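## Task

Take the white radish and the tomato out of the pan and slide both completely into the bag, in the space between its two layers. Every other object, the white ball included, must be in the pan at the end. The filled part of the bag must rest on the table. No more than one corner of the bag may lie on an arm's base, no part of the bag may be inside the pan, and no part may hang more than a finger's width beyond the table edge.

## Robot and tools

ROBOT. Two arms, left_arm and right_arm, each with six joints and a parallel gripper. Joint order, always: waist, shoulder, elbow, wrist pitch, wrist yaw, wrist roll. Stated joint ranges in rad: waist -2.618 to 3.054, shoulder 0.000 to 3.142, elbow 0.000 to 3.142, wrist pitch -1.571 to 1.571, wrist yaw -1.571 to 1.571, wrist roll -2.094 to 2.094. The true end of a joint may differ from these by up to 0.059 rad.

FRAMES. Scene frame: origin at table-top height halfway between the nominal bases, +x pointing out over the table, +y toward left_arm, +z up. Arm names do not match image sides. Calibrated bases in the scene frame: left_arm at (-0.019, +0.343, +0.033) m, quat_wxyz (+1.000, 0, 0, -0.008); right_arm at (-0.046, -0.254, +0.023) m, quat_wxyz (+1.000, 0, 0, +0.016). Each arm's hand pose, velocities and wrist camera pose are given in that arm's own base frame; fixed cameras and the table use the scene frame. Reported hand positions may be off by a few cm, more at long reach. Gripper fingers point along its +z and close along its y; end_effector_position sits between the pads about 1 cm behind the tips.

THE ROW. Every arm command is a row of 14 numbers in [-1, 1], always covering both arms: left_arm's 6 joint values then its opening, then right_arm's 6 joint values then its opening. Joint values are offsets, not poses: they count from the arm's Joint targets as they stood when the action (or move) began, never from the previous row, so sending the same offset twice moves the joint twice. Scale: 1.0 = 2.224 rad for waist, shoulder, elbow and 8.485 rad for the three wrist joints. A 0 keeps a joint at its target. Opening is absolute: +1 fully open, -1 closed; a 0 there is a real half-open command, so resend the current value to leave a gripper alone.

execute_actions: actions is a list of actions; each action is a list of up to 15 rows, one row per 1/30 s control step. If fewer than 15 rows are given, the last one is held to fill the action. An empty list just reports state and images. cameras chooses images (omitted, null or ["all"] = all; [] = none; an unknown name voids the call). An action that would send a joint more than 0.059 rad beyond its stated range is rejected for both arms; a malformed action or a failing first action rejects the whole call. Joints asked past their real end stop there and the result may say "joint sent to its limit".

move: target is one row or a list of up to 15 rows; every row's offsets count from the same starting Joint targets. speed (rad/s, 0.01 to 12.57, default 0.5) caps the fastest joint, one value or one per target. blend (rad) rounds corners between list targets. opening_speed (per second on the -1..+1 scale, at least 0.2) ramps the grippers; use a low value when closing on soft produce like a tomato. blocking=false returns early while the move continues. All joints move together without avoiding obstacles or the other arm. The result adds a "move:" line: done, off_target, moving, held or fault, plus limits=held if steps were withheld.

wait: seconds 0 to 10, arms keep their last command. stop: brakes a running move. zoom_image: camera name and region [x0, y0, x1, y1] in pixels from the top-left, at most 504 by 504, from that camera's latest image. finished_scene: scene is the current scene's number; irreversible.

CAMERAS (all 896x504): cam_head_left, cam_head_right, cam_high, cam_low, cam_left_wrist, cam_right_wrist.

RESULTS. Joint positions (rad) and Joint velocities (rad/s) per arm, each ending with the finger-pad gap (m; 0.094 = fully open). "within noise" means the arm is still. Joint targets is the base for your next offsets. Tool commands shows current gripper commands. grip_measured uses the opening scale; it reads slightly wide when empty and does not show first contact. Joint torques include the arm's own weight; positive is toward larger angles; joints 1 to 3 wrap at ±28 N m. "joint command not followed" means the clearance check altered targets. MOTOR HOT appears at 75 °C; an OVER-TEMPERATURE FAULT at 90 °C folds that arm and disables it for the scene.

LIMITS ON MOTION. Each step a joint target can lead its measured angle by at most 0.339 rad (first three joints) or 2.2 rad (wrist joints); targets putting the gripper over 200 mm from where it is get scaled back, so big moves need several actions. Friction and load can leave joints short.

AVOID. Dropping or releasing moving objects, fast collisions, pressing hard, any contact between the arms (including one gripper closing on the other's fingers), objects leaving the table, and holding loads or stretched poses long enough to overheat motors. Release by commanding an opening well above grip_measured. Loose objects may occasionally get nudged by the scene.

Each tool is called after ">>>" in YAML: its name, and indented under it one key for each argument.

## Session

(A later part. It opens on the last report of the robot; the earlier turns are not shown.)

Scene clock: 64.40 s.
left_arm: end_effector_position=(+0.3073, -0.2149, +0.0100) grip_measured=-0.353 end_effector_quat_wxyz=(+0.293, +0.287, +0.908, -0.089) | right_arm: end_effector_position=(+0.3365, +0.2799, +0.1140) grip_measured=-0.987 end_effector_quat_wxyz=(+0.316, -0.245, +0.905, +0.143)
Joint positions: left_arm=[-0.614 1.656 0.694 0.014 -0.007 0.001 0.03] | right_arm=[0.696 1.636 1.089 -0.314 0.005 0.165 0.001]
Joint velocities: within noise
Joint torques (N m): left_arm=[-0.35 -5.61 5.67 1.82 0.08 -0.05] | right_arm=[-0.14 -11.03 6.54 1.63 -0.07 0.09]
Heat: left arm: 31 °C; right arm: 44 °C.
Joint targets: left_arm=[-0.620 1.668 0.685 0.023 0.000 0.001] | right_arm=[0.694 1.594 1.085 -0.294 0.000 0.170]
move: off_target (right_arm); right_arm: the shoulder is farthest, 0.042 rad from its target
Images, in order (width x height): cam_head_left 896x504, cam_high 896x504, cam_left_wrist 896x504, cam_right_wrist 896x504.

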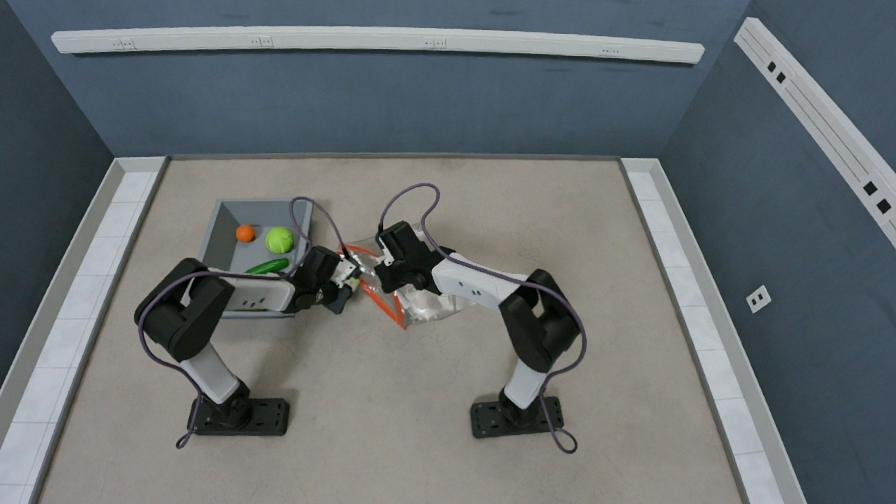

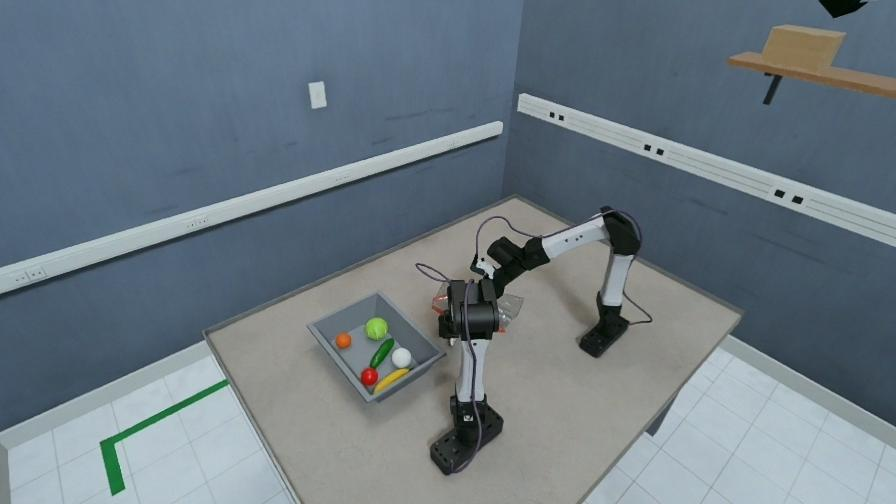

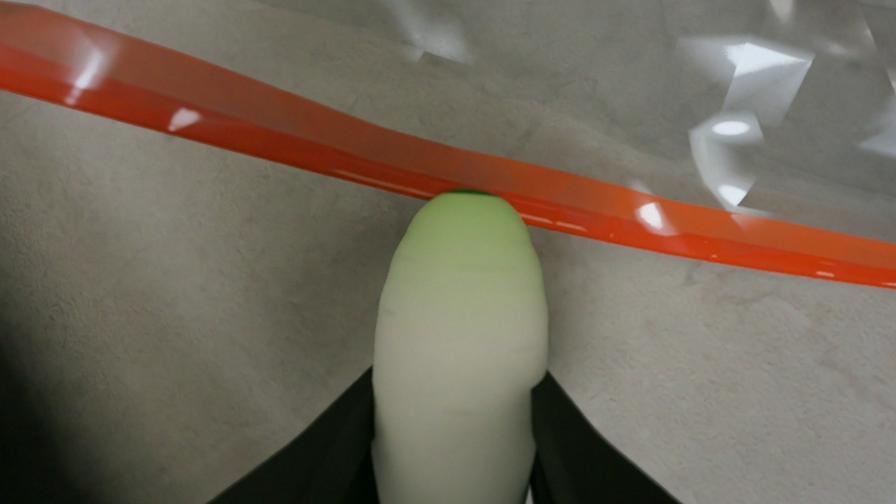

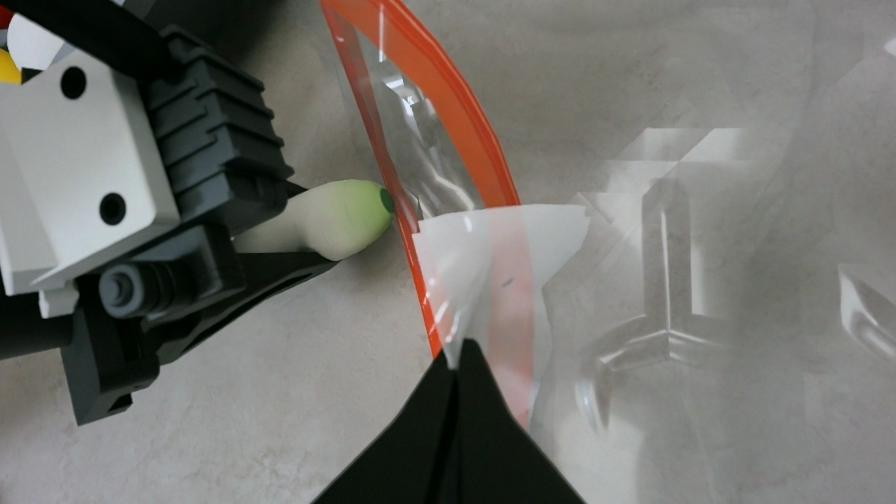

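>>> move:
  target: [-0.0135,0.0861,0.1091,-0.006,0,0,-0.5,0,0,0,0,0,0,-1]
  speed: 0.2
  cameras: ["cam_left_wrist","cam_right_wrist","cam_low"]

Scene clock: 74.17 s.
left_arm: end_effector_position=(+0.3430, -0.2558, +0.0069) grip_measured=-0.353 end_effector_quat_wxyz=(+0.292, +0.300, +0.903, -0.093) | right_arm: end_effector_position=(+0.3366, +0.2800, +0.1141) grip_measured=-0.987 end_effector_quat_wxyz=(+0.317, -0.245, +0.905, +0.143)
Joint positions: left_arm=[-0.644 1.841 0.908 -0.014 -0.007 0.001 0.03] | right_arm=[0.696 1.636 1.089 -0.314 0.005 0.165 0.001]
Joint velocities: within noise
Joint torques (N m): left_arm=[-0.34 -6.83 8.59 1.58 0.08 -0.06] | right_arm=[-0.17 -11.03 6.53 1.63 -0.07 0.1]
Heat: left arm: 31 °C; right arm: 45 °C.
Joint targets: left_arm=[-0.650 1.859 0.928 -0.028 0.000 0.001] | right_arm=[0.694 1.594 1.085 -0.293 0.000 0.170]
move: off_target (right_arm); right_arm: the shoulder is farthest, 0.042 rad from its target
Images, in order (width x height): cam_low 896x504, cam_left_wrist 896x504, cam_right_wrist 896x504.

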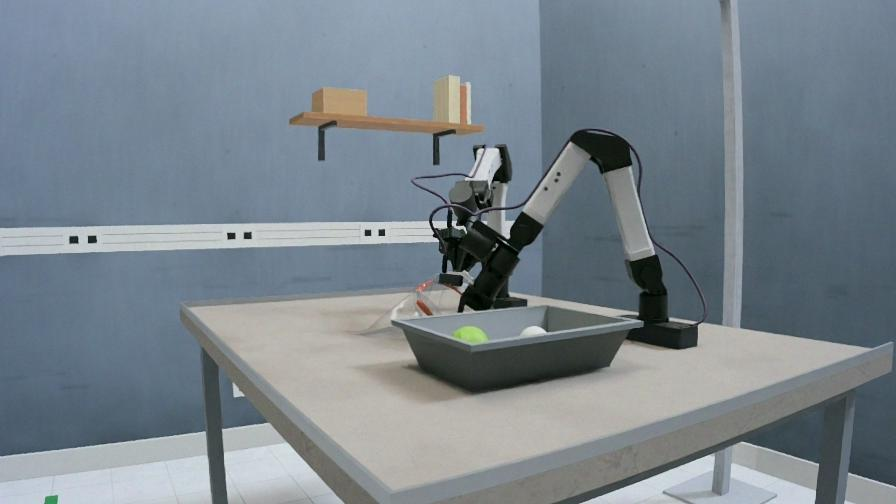

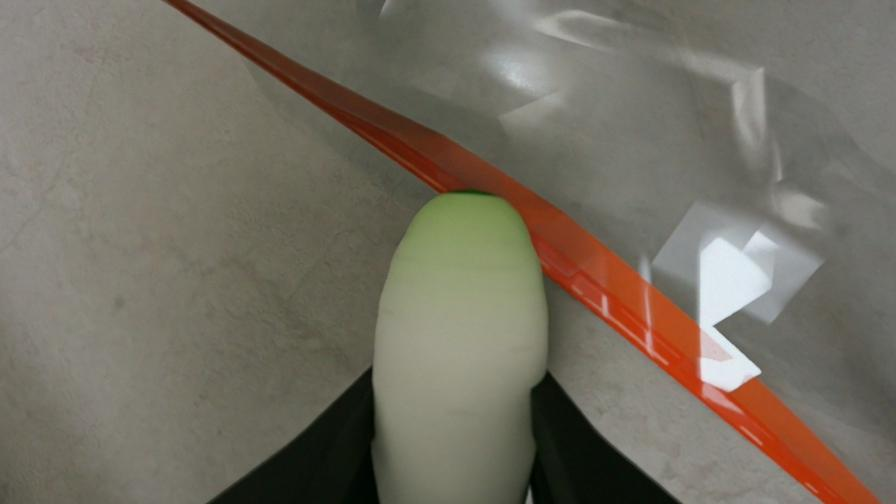

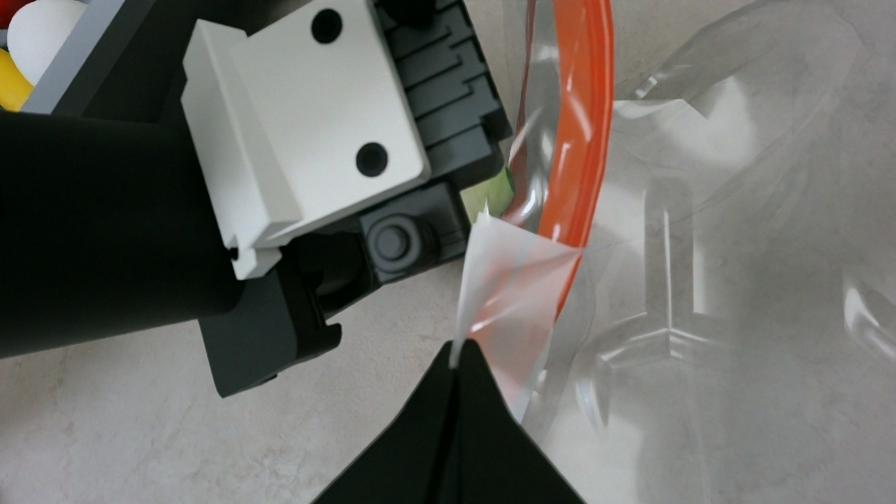

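>>> move:
  target: [0.0135,-0.1451,-0.1024,-0.0113,0,0,-0.5,0,0,0,0,0,0,-1]
  speed: 0.3
  cameras: ["cam_left_wrist","cam_right_wrist","cam_low"]

Scene clock: 76.27 s.
left_arm: end_effector_position=(+0.2970, -0.2136, +0.0333) grip_measured=-0.353 end_effector_quat_wxyz=(+0.289, +0.293, +0.907, -0.090) | right_arm: end_effector_position=(+0.3366, +0.2800, +0.1141) grip_measured=-0.987 end_effector_quat_wxyz=(+0.317, -0.245, +0.905, +0.143)
Joint positions: left_arm=[-0.627 1.557 0.712 -0.11 -0.007 0.001 0.03] | right_arm=[0.696 1.636 1.089 -0.314 0.005 0.165 0.001]
Joint velocities: within noise
Joint torques (N m): left_arm=[0.69 -7.56 5.85 1.55 0.08 -0.05] | right_arm=[-0.18 -11.04 6.54 1.64 -0.07 0.09]
Heat: left arm: 31 °C; right arm: 45 °C.
Joint targets: left_arm=[-0.621 1.537 0.700 -0.124 0.000 0.001] | right_arm=[0.694 1.594 1.085 -0.293 0.000 0.170]
move: off_target (right_arm); right_arm: the shoulder is farthest, 0.042 rad from its target
Images, in order (width x height): cam_low 896x504, cam_left_wrist 896x504, cam_right_wrist 896x504.

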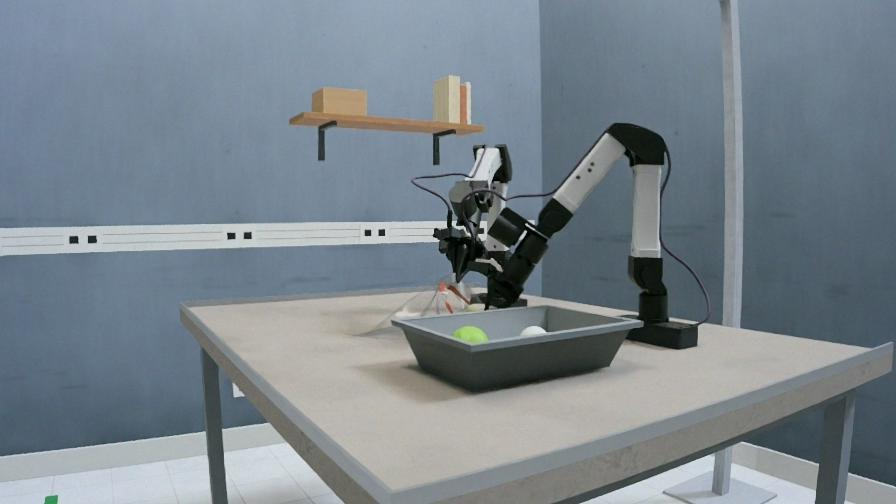

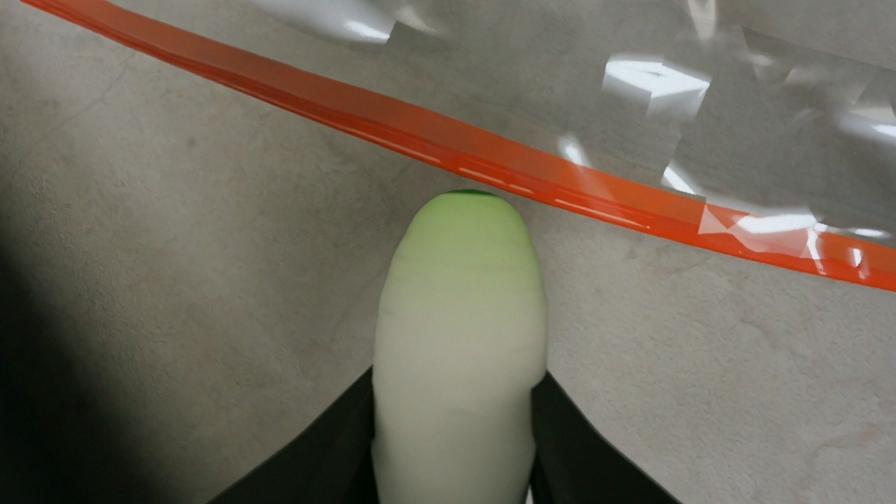

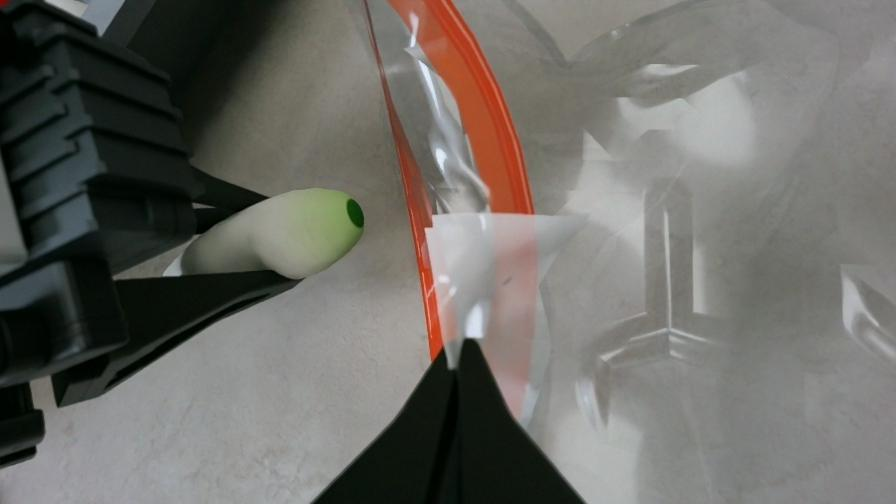

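>>> move:
  target: [-0.009,0.1127,0.126,-0.0034,0,0,-0.5,0,0,0,0,0,0,-1]
  speed: 0.2
  cameras: ["cam_left_wrist","cam_right_wrist","cam_low"]

Scene clock: 78.40 s.
left_arm: end_effector_position=(+0.3451, -0.2521, +0.0358) grip_measured=-0.353 end_effector_quat_wxyz=(+0.291, +0.296, +0.905, -0.092) | right_arm: end_effector_position=(+0.3366, +0.2800, +0.1141) grip_measured=-0.987 end_effector_quat_wxyz=(+0.317, -0.245, +0.905, +0.143)
Joint positions: left_arm=[-0.634 1.77 0.959 -0.139 -0.007 0.001 0.03] | right_arm=[0.696 1.636 1.089 -0.314 0.005 0.165 0.001]
Joint velocities: within noise
Joint torques (N m): left_arm=[-0.29 -6.68 9.2 1.59 0.09 -0.04] | right_arm=[-0.17 -11.04 6.53 1.63 -0.07 0.09]
Heat: left arm: 31 °C; right arm: 45 °C.
Joint targets: left_arm=[-0.640 1.787 0.980 -0.153 0.000 0.001] | right_arm=[0.694 1.594 1.085 -0.293 0.000 0.170]
move: off_target (right_arm); right_arm: the shoulder is farthest, 0.042 rad from its target
Images, in order (width x height): cam_low 896x504, cam_left_wrist 896x504, cam_right_wrist 896x504.

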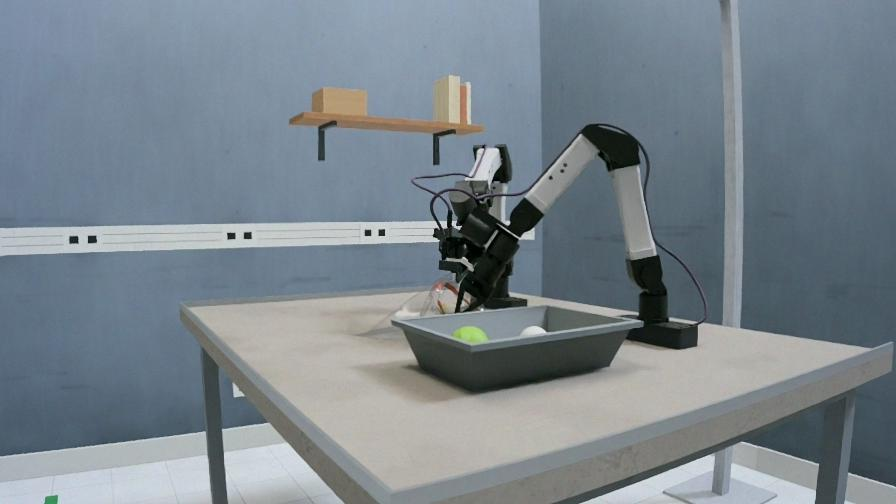

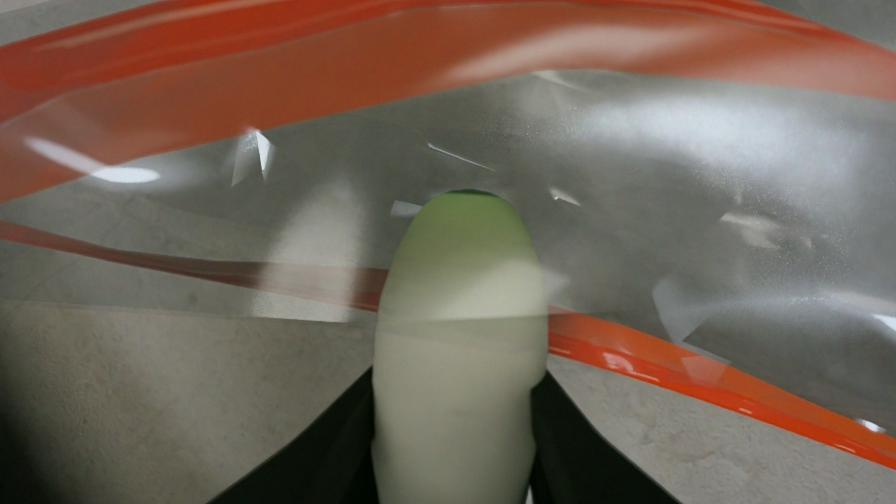

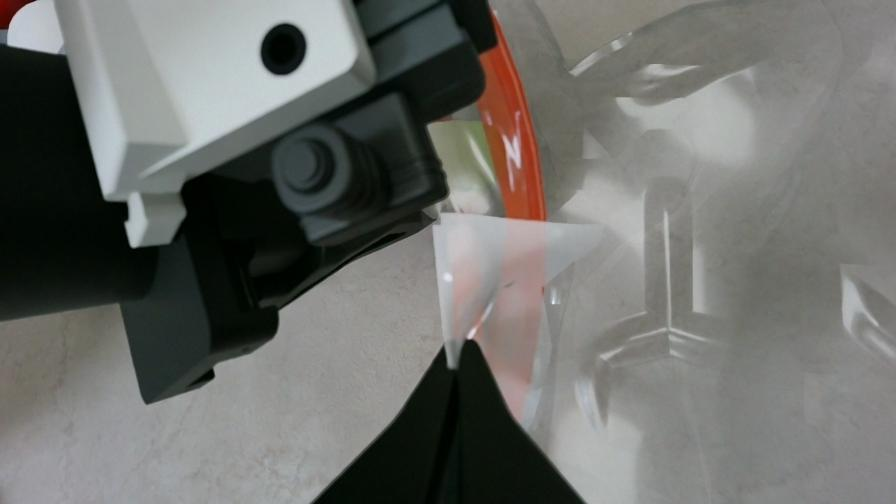

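>>> move:
  target: [-0.0045,0.0456,0.0625,-0.0044,0,0,-0.5,0,0,0,0,0,0,-1]
  speed: 0.2
  cameras: ["cam_left_wrist","cam_right_wrist","cam_low"]

Scene clock: 79.97 s.
left_arm: end_effector_position=(+0.3674, -0.2741, +0.0380) grip_measured=-0.353 end_effector_quat_wxyz=(+0.292, +0.301, +0.903, -0.093) | right_arm: end_effector_position=(+0.3366, +0.2800, +0.1141) grip_measured=-0.987 end_effector_quat_wxyz=(+0.317, -0.245, +0.905, +0.143)
Joint positions: left_arm=[-0.644 1.87 1.098 -0.176 -0.007 0.001 0.03] | right_arm=[0.696 1.636 1.089 -0.314 0.005 0.165 0.001]
Joint velocities: within noise
Joint torques (N m): left_arm=[-0.34 -7.53 9.42 1.6 0.09 -0.04] | right_arm=[-0.16 -11.04 6.52 1.63 -0.07 0.09]
Heat: left arm: 31 °C; right arm: 45 °C.
Joint targets: left_arm=[-0.650 1.889 1.119 -0.190 0.000 0.001] | right_arm=[0.694 1.594 1.085 -0.293 0.000 0.170]
move: off_target (right_arm); right_arm: the shoulder is farthest, 0.042 rad from its target
Images, in order (width x height): cam_low 896x504, cam_left_wrist 896x504, cam_right_wrist 896x504.

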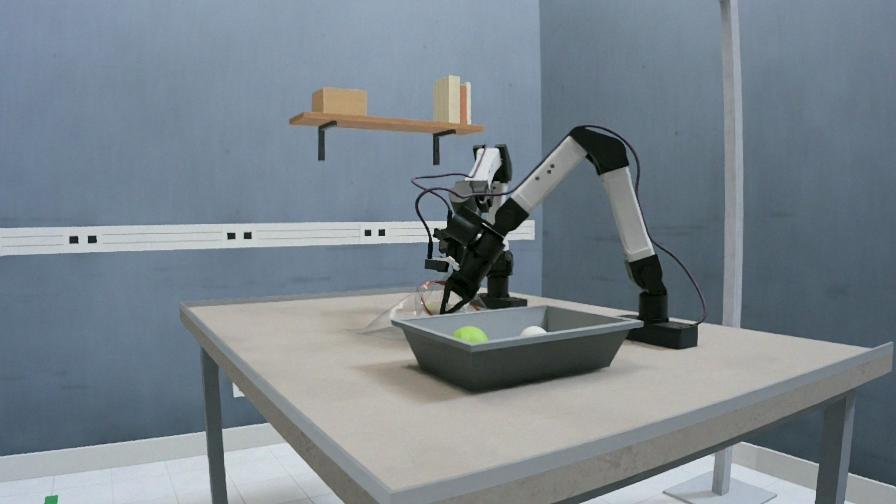

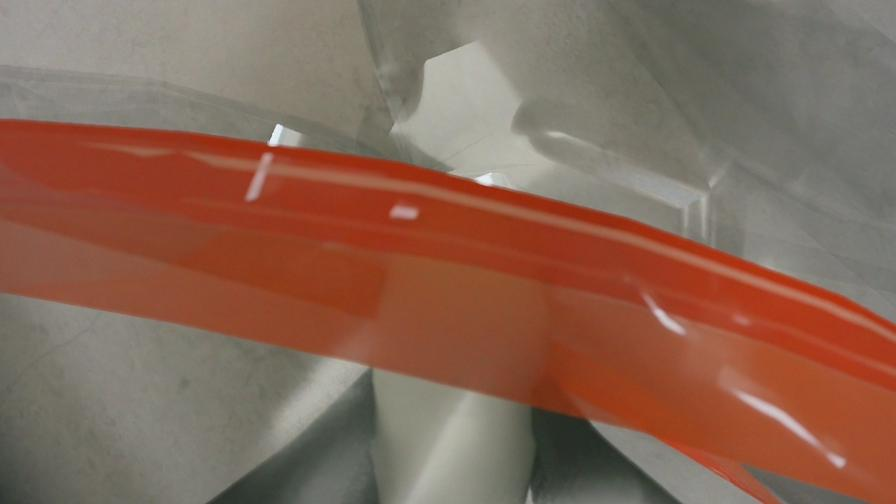

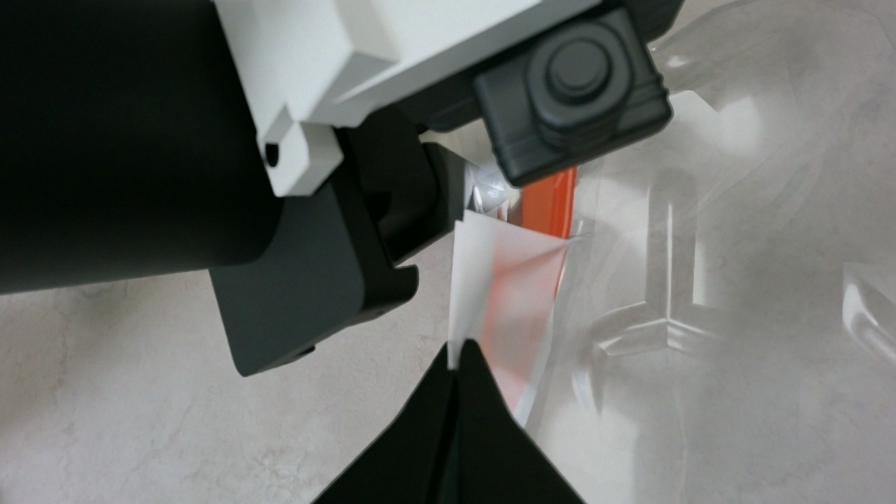

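>>> move:
  target: [-0.0045,0.0456,0.0625,-0.0044,0,0,-0.5,0,0,0,0,0,0,-1]
  speed: 0.2
  cameras: ["cam_left_wrist","cam_right_wrist","cam_low","cam_head_left"]

Scene clock: 80.90 s.
left_arm: end_effector_position=(+0.3771, -0.2836, +0.0387) grip_measured=-0.353 end_effector_quat_wxyz=(+0.294, +0.302, +0.902, -0.095) | right_arm: end_effector_position=(+0.3366, +0.2800, +0.1141) grip_measured=-0.987 end_effector_quat_wxyz=(+0.317, -0.245, +0.905, +0.143)
Joint positions: left_arm=[-0.648 1.911 1.155 -0.187 -0.007 0.001 0.03] | right_arm=[0.696 1.636 1.089 -0.314 0.005 0.165 0.001]
Joint velocities: within noise
Joint torques (N m): left_arm=[0.24 -9.59 7.08 1.69 0.02 -0.05] | right_arm=[-0.17 -11.04 6.53 1.62 -0.07 0.09]
Heat: left arm: 31 °C; right arm: 45 °C.
Joint targets: left_arm=[-0.647 1.910 1.152 -0.189 -0.007 0.001] | right_arm=[0.694 1.594 1.085 -0.293 0.000 0.170]
move: held (left_arm; a check stopped the path), off_target (right_arm); limits=held; left_arm: the elbow is farthest, 0.103 rad from its target; right_arm: the shoulder is farthest, 0.042 rad from its target
joint command not followed: on one or more control steps a check withheld the commanded joint targets of the left arm, and it was not sent them on those steps.
cause: the commanded joint targets, or the way to them, would bring a part of the robot too close to another arm (this arm's wrist (the part past the wrist pitch) and the right arm's wrist camera, along the way the arms are being sent, or toward where that arm still pushes).
Images, in order (width x height): cam_head_left 896x504, cam_low 896x504, cam_left_wrist 896x504, cam_right_wrist 896x504.

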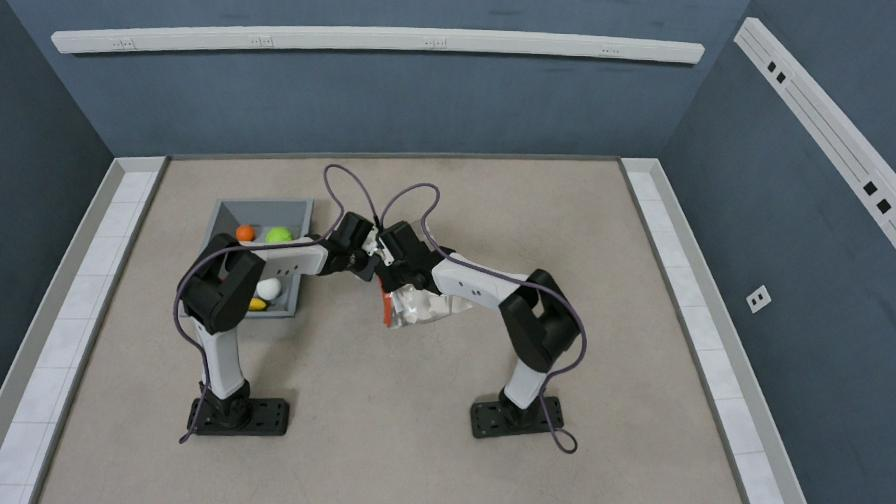

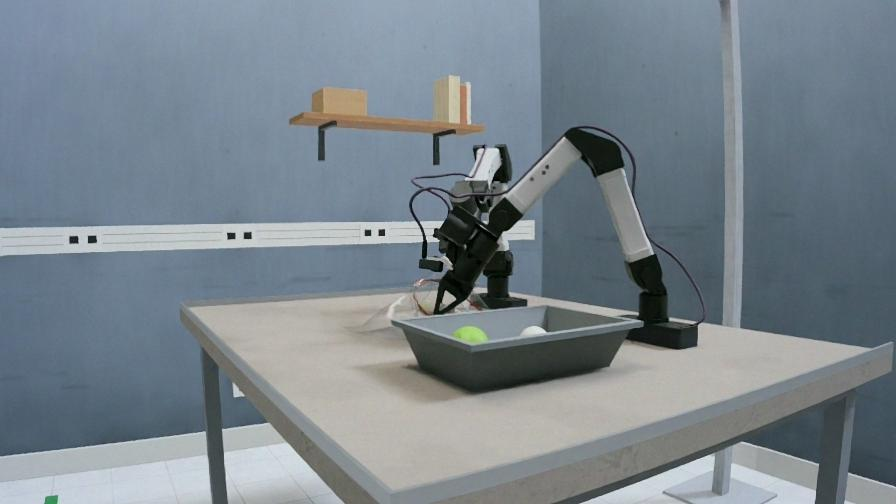

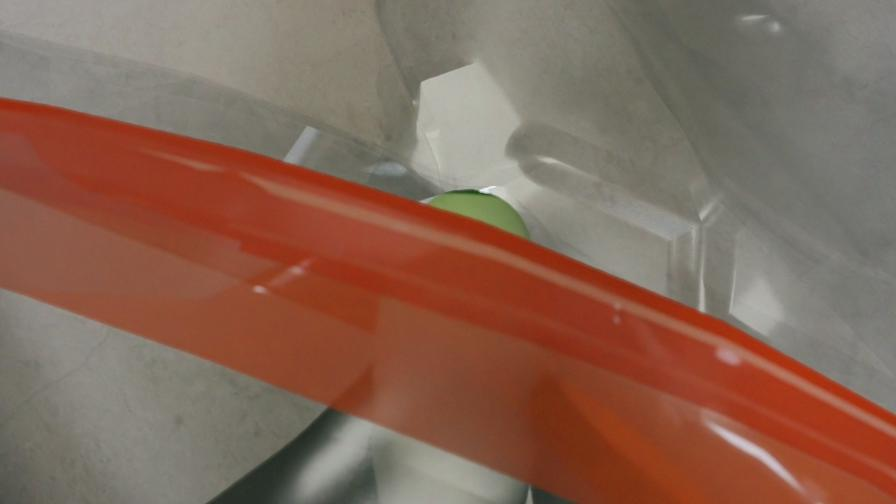

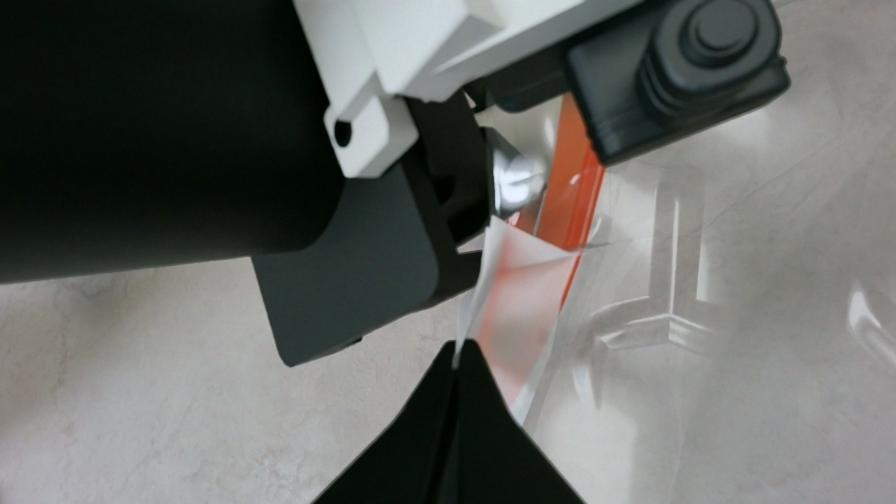

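>>> move:
  target: [0,0,0,0,0,0,-0.5,0,-0.0288,-0.1978,0.0946,0,0,-1]
  speed: 0.25
  cameras: ["cam_left_wrist","cam_right_wrist","cam_low","cam_head_left"]

Scene clock: 85.40 s.
left_arm: end_effector_position=(+0.3771, -0.2836, +0.0387) grip_measured=-0.353 end_effector_quat_wxyz=(+0.294, +0.302, +0.902, -0.095) | right_arm: end_effector_position=(+0.3369, +0.2803, +0.1152) grip_measured=-0.987 end_effector_quat_wxyz=(+0.489, -0.220, +0.814, +0.222)
Joint positions: left_arm=[-0.648 1.911 1.155 -0.187 -0.007 0.001 0.03] | right_arm=[0.696 1.567 0.648 0.483 0.005 0.165 0.001]
Joint velocities: within noise
Joint torques (N m): left_arm=[0.2 -9.57 7.05 1.71 0.01 -0.05] | right_arm=[-0.16 -9.43 5.97 2.03 -0.07 0.09]
Heat: left arm: 31 °C; right arm: 45 °C.
Joint targets: left_arm=[-0.647 1.910 1.152 -0.189 -0.007 0.001] | right_arm=[0.694 1.530 0.645 0.509 0.000 0.170]
move: off_target (right_arm); right_arm: the shoulder is farthest, 0.037 rad from its target
Images, in order (width x height): cam_head_left 896x504, cam_low 896x504, cam_left_wrist 896x504, cam_right_wrist 896x504.

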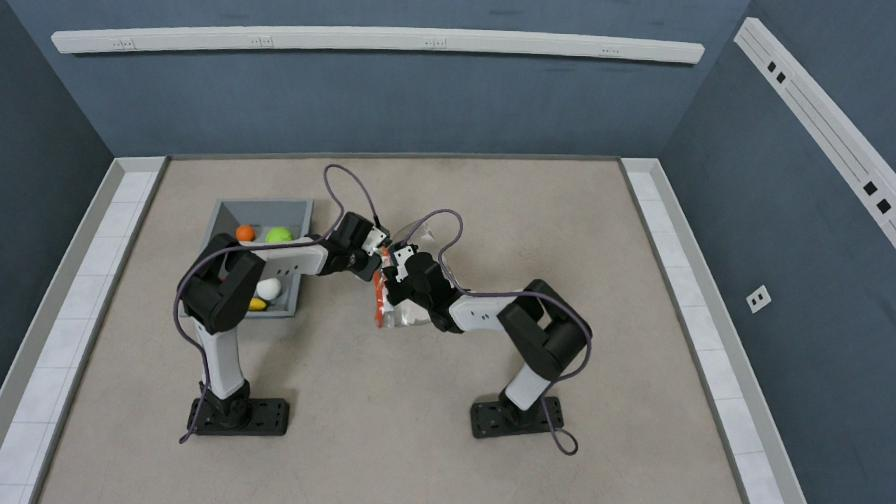

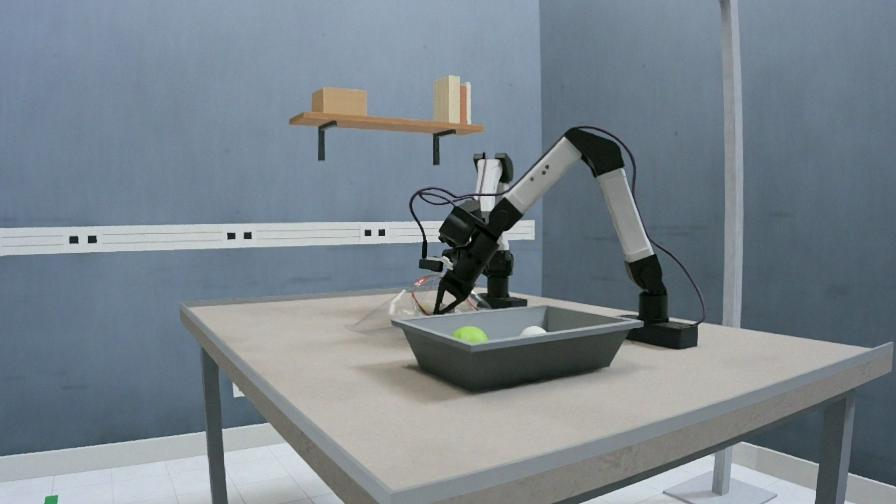

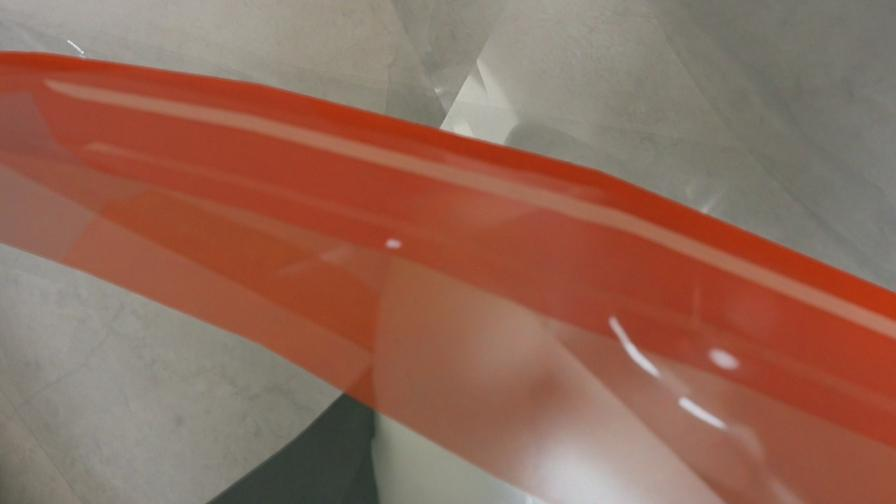

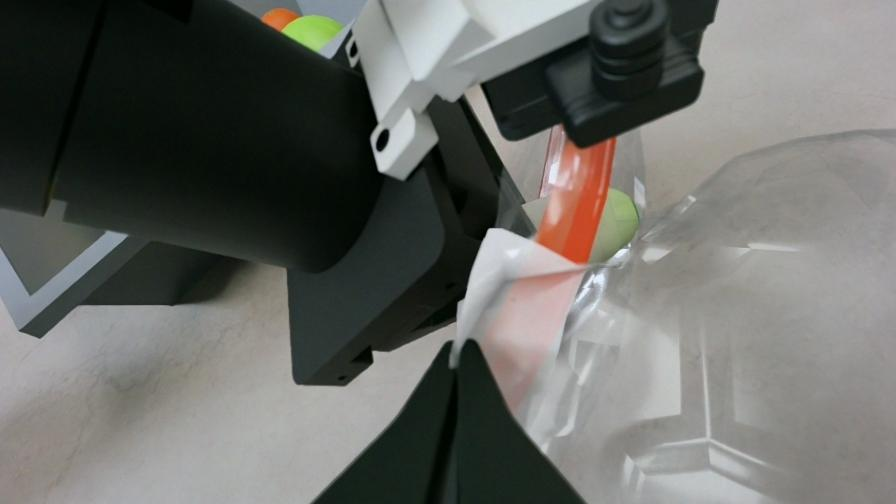

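>>> move:
  target: [-0.0148,0.1003,0.1379,-0.0114,0,0,-0.5,0,0,0,0,0,0,-1]
  speed: 0.2
  cameras: ["cam_left_wrist","cam_right_wrist","cam_low","cam_head_left"]

Scene clock: 88.40 s.
left_arm: end_effector_position=(+0.4136, -0.3282, +0.0343) grip_measured=-0.353 end_effector_quat_wxyz=(+0.291, +0.314, +0.899, -0.098) | right_arm: end_effector_position=(+0.3370, +0.2803, +0.1155) grip_measured=-0.987 end_effector_quat_wxyz=(+0.490, -0.220, +0.814, +0.223)
Joint positions: left_arm=[-0.673 2.11 1.436 -0.273 -0.007 0.001 0.03] | right_arm=[0.696 1.567 0.648 0.484 0.005 0.165 0.001]
Joint velocities: within noise
Joint torques (N m): left_arm=[-0.35 -9.51 9.8 1.6 0 -0.05] | right_arm=[-0.17 -9.43 5.97 2.05 -0.07 0.09]
Heat: left arm: 32 °C; right arm: 44 °C.
Joint targets: left_arm=[-0.680 2.133 1.459 -0.286 -0.007 0.001] | right_arm=[0.694 1.530 0.645 0.509 0.000 0.170]
move: off_target (right_arm); right_arm: the shoulder is farthest, 0.037 rad from its target
Images, in order (width x height): cam_head_left 896x504, cam_low 896x504, cam_left_wrist 896x504, cam_right_wrist 896x504.

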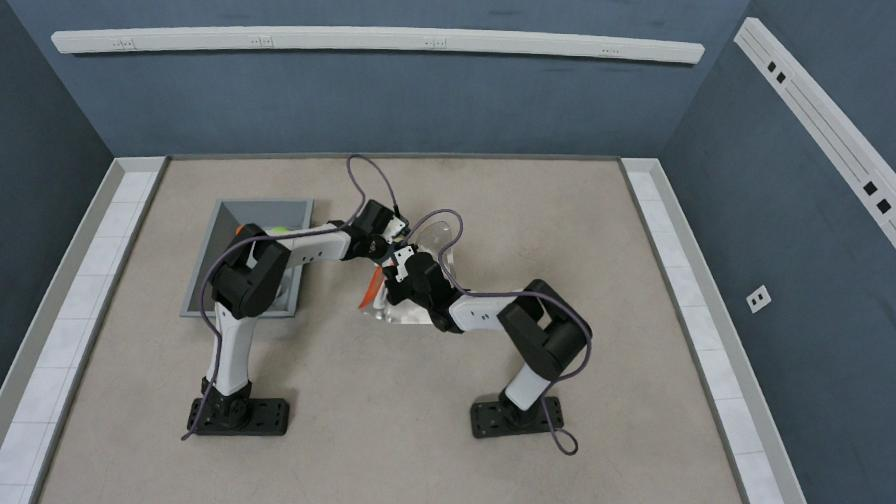

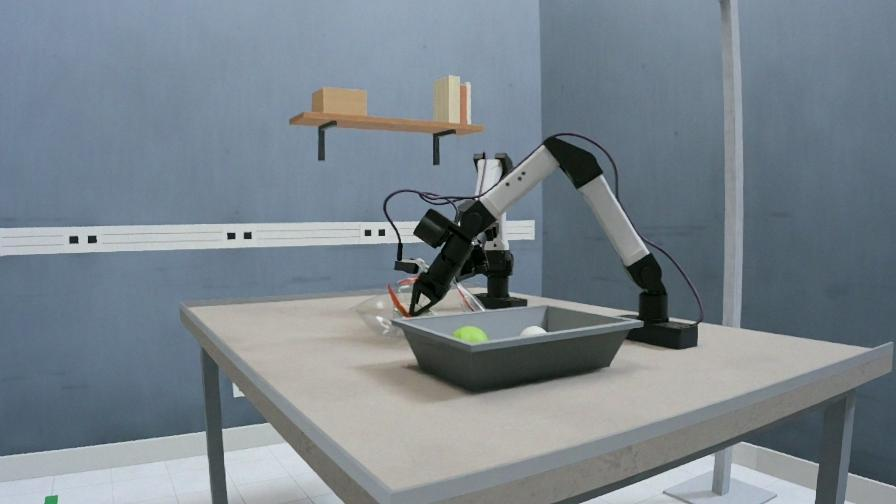

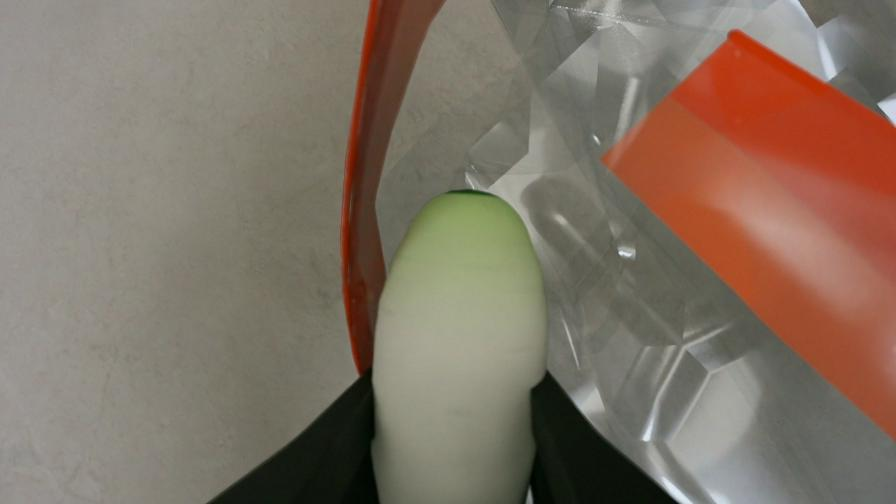

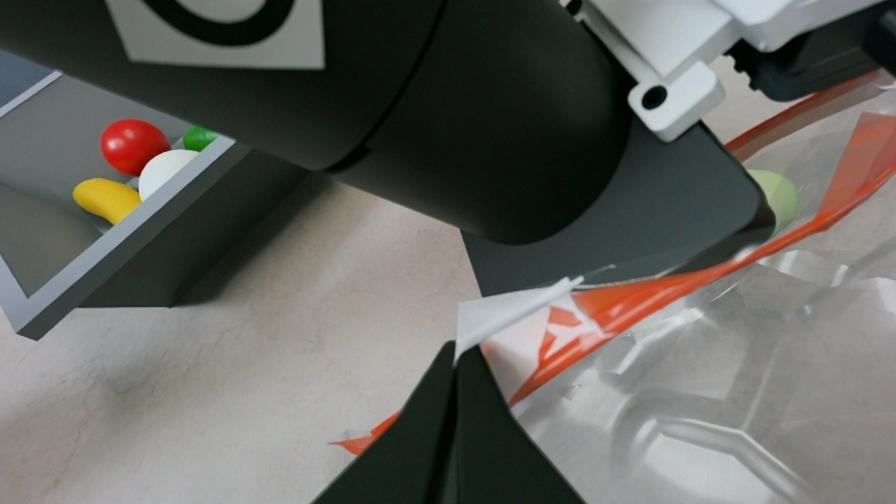

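>>> zoom_image:
  camera: "cam_low"
  region: [330, 240, 530, 350]

>>> zoom_image:
  camera: "cam_head_left"
  region: [320, 190, 480, 340]

>>> zoom_image:
  camera: "cam_right_wrist"
  region: [392, 0, 896, 504]

Scaled by 2.520 from the camera's 896x504 image, which has a finer 1280x720 frame.

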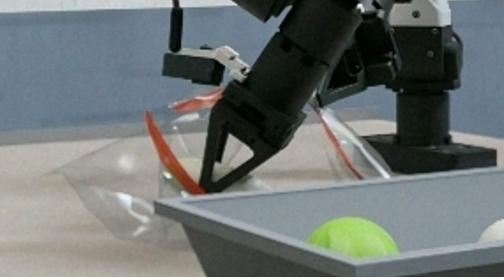

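Scaled by 3.150 from the camera's 896x504 image, which has a finer 1280x720 frame.

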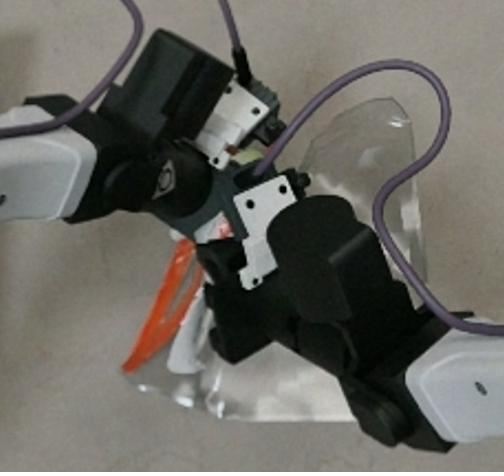

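Scaled by 1.000.

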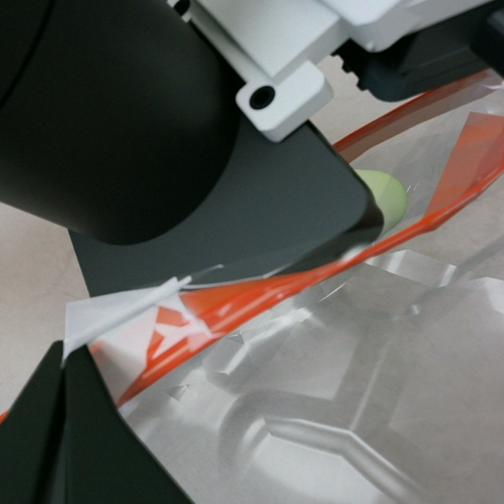

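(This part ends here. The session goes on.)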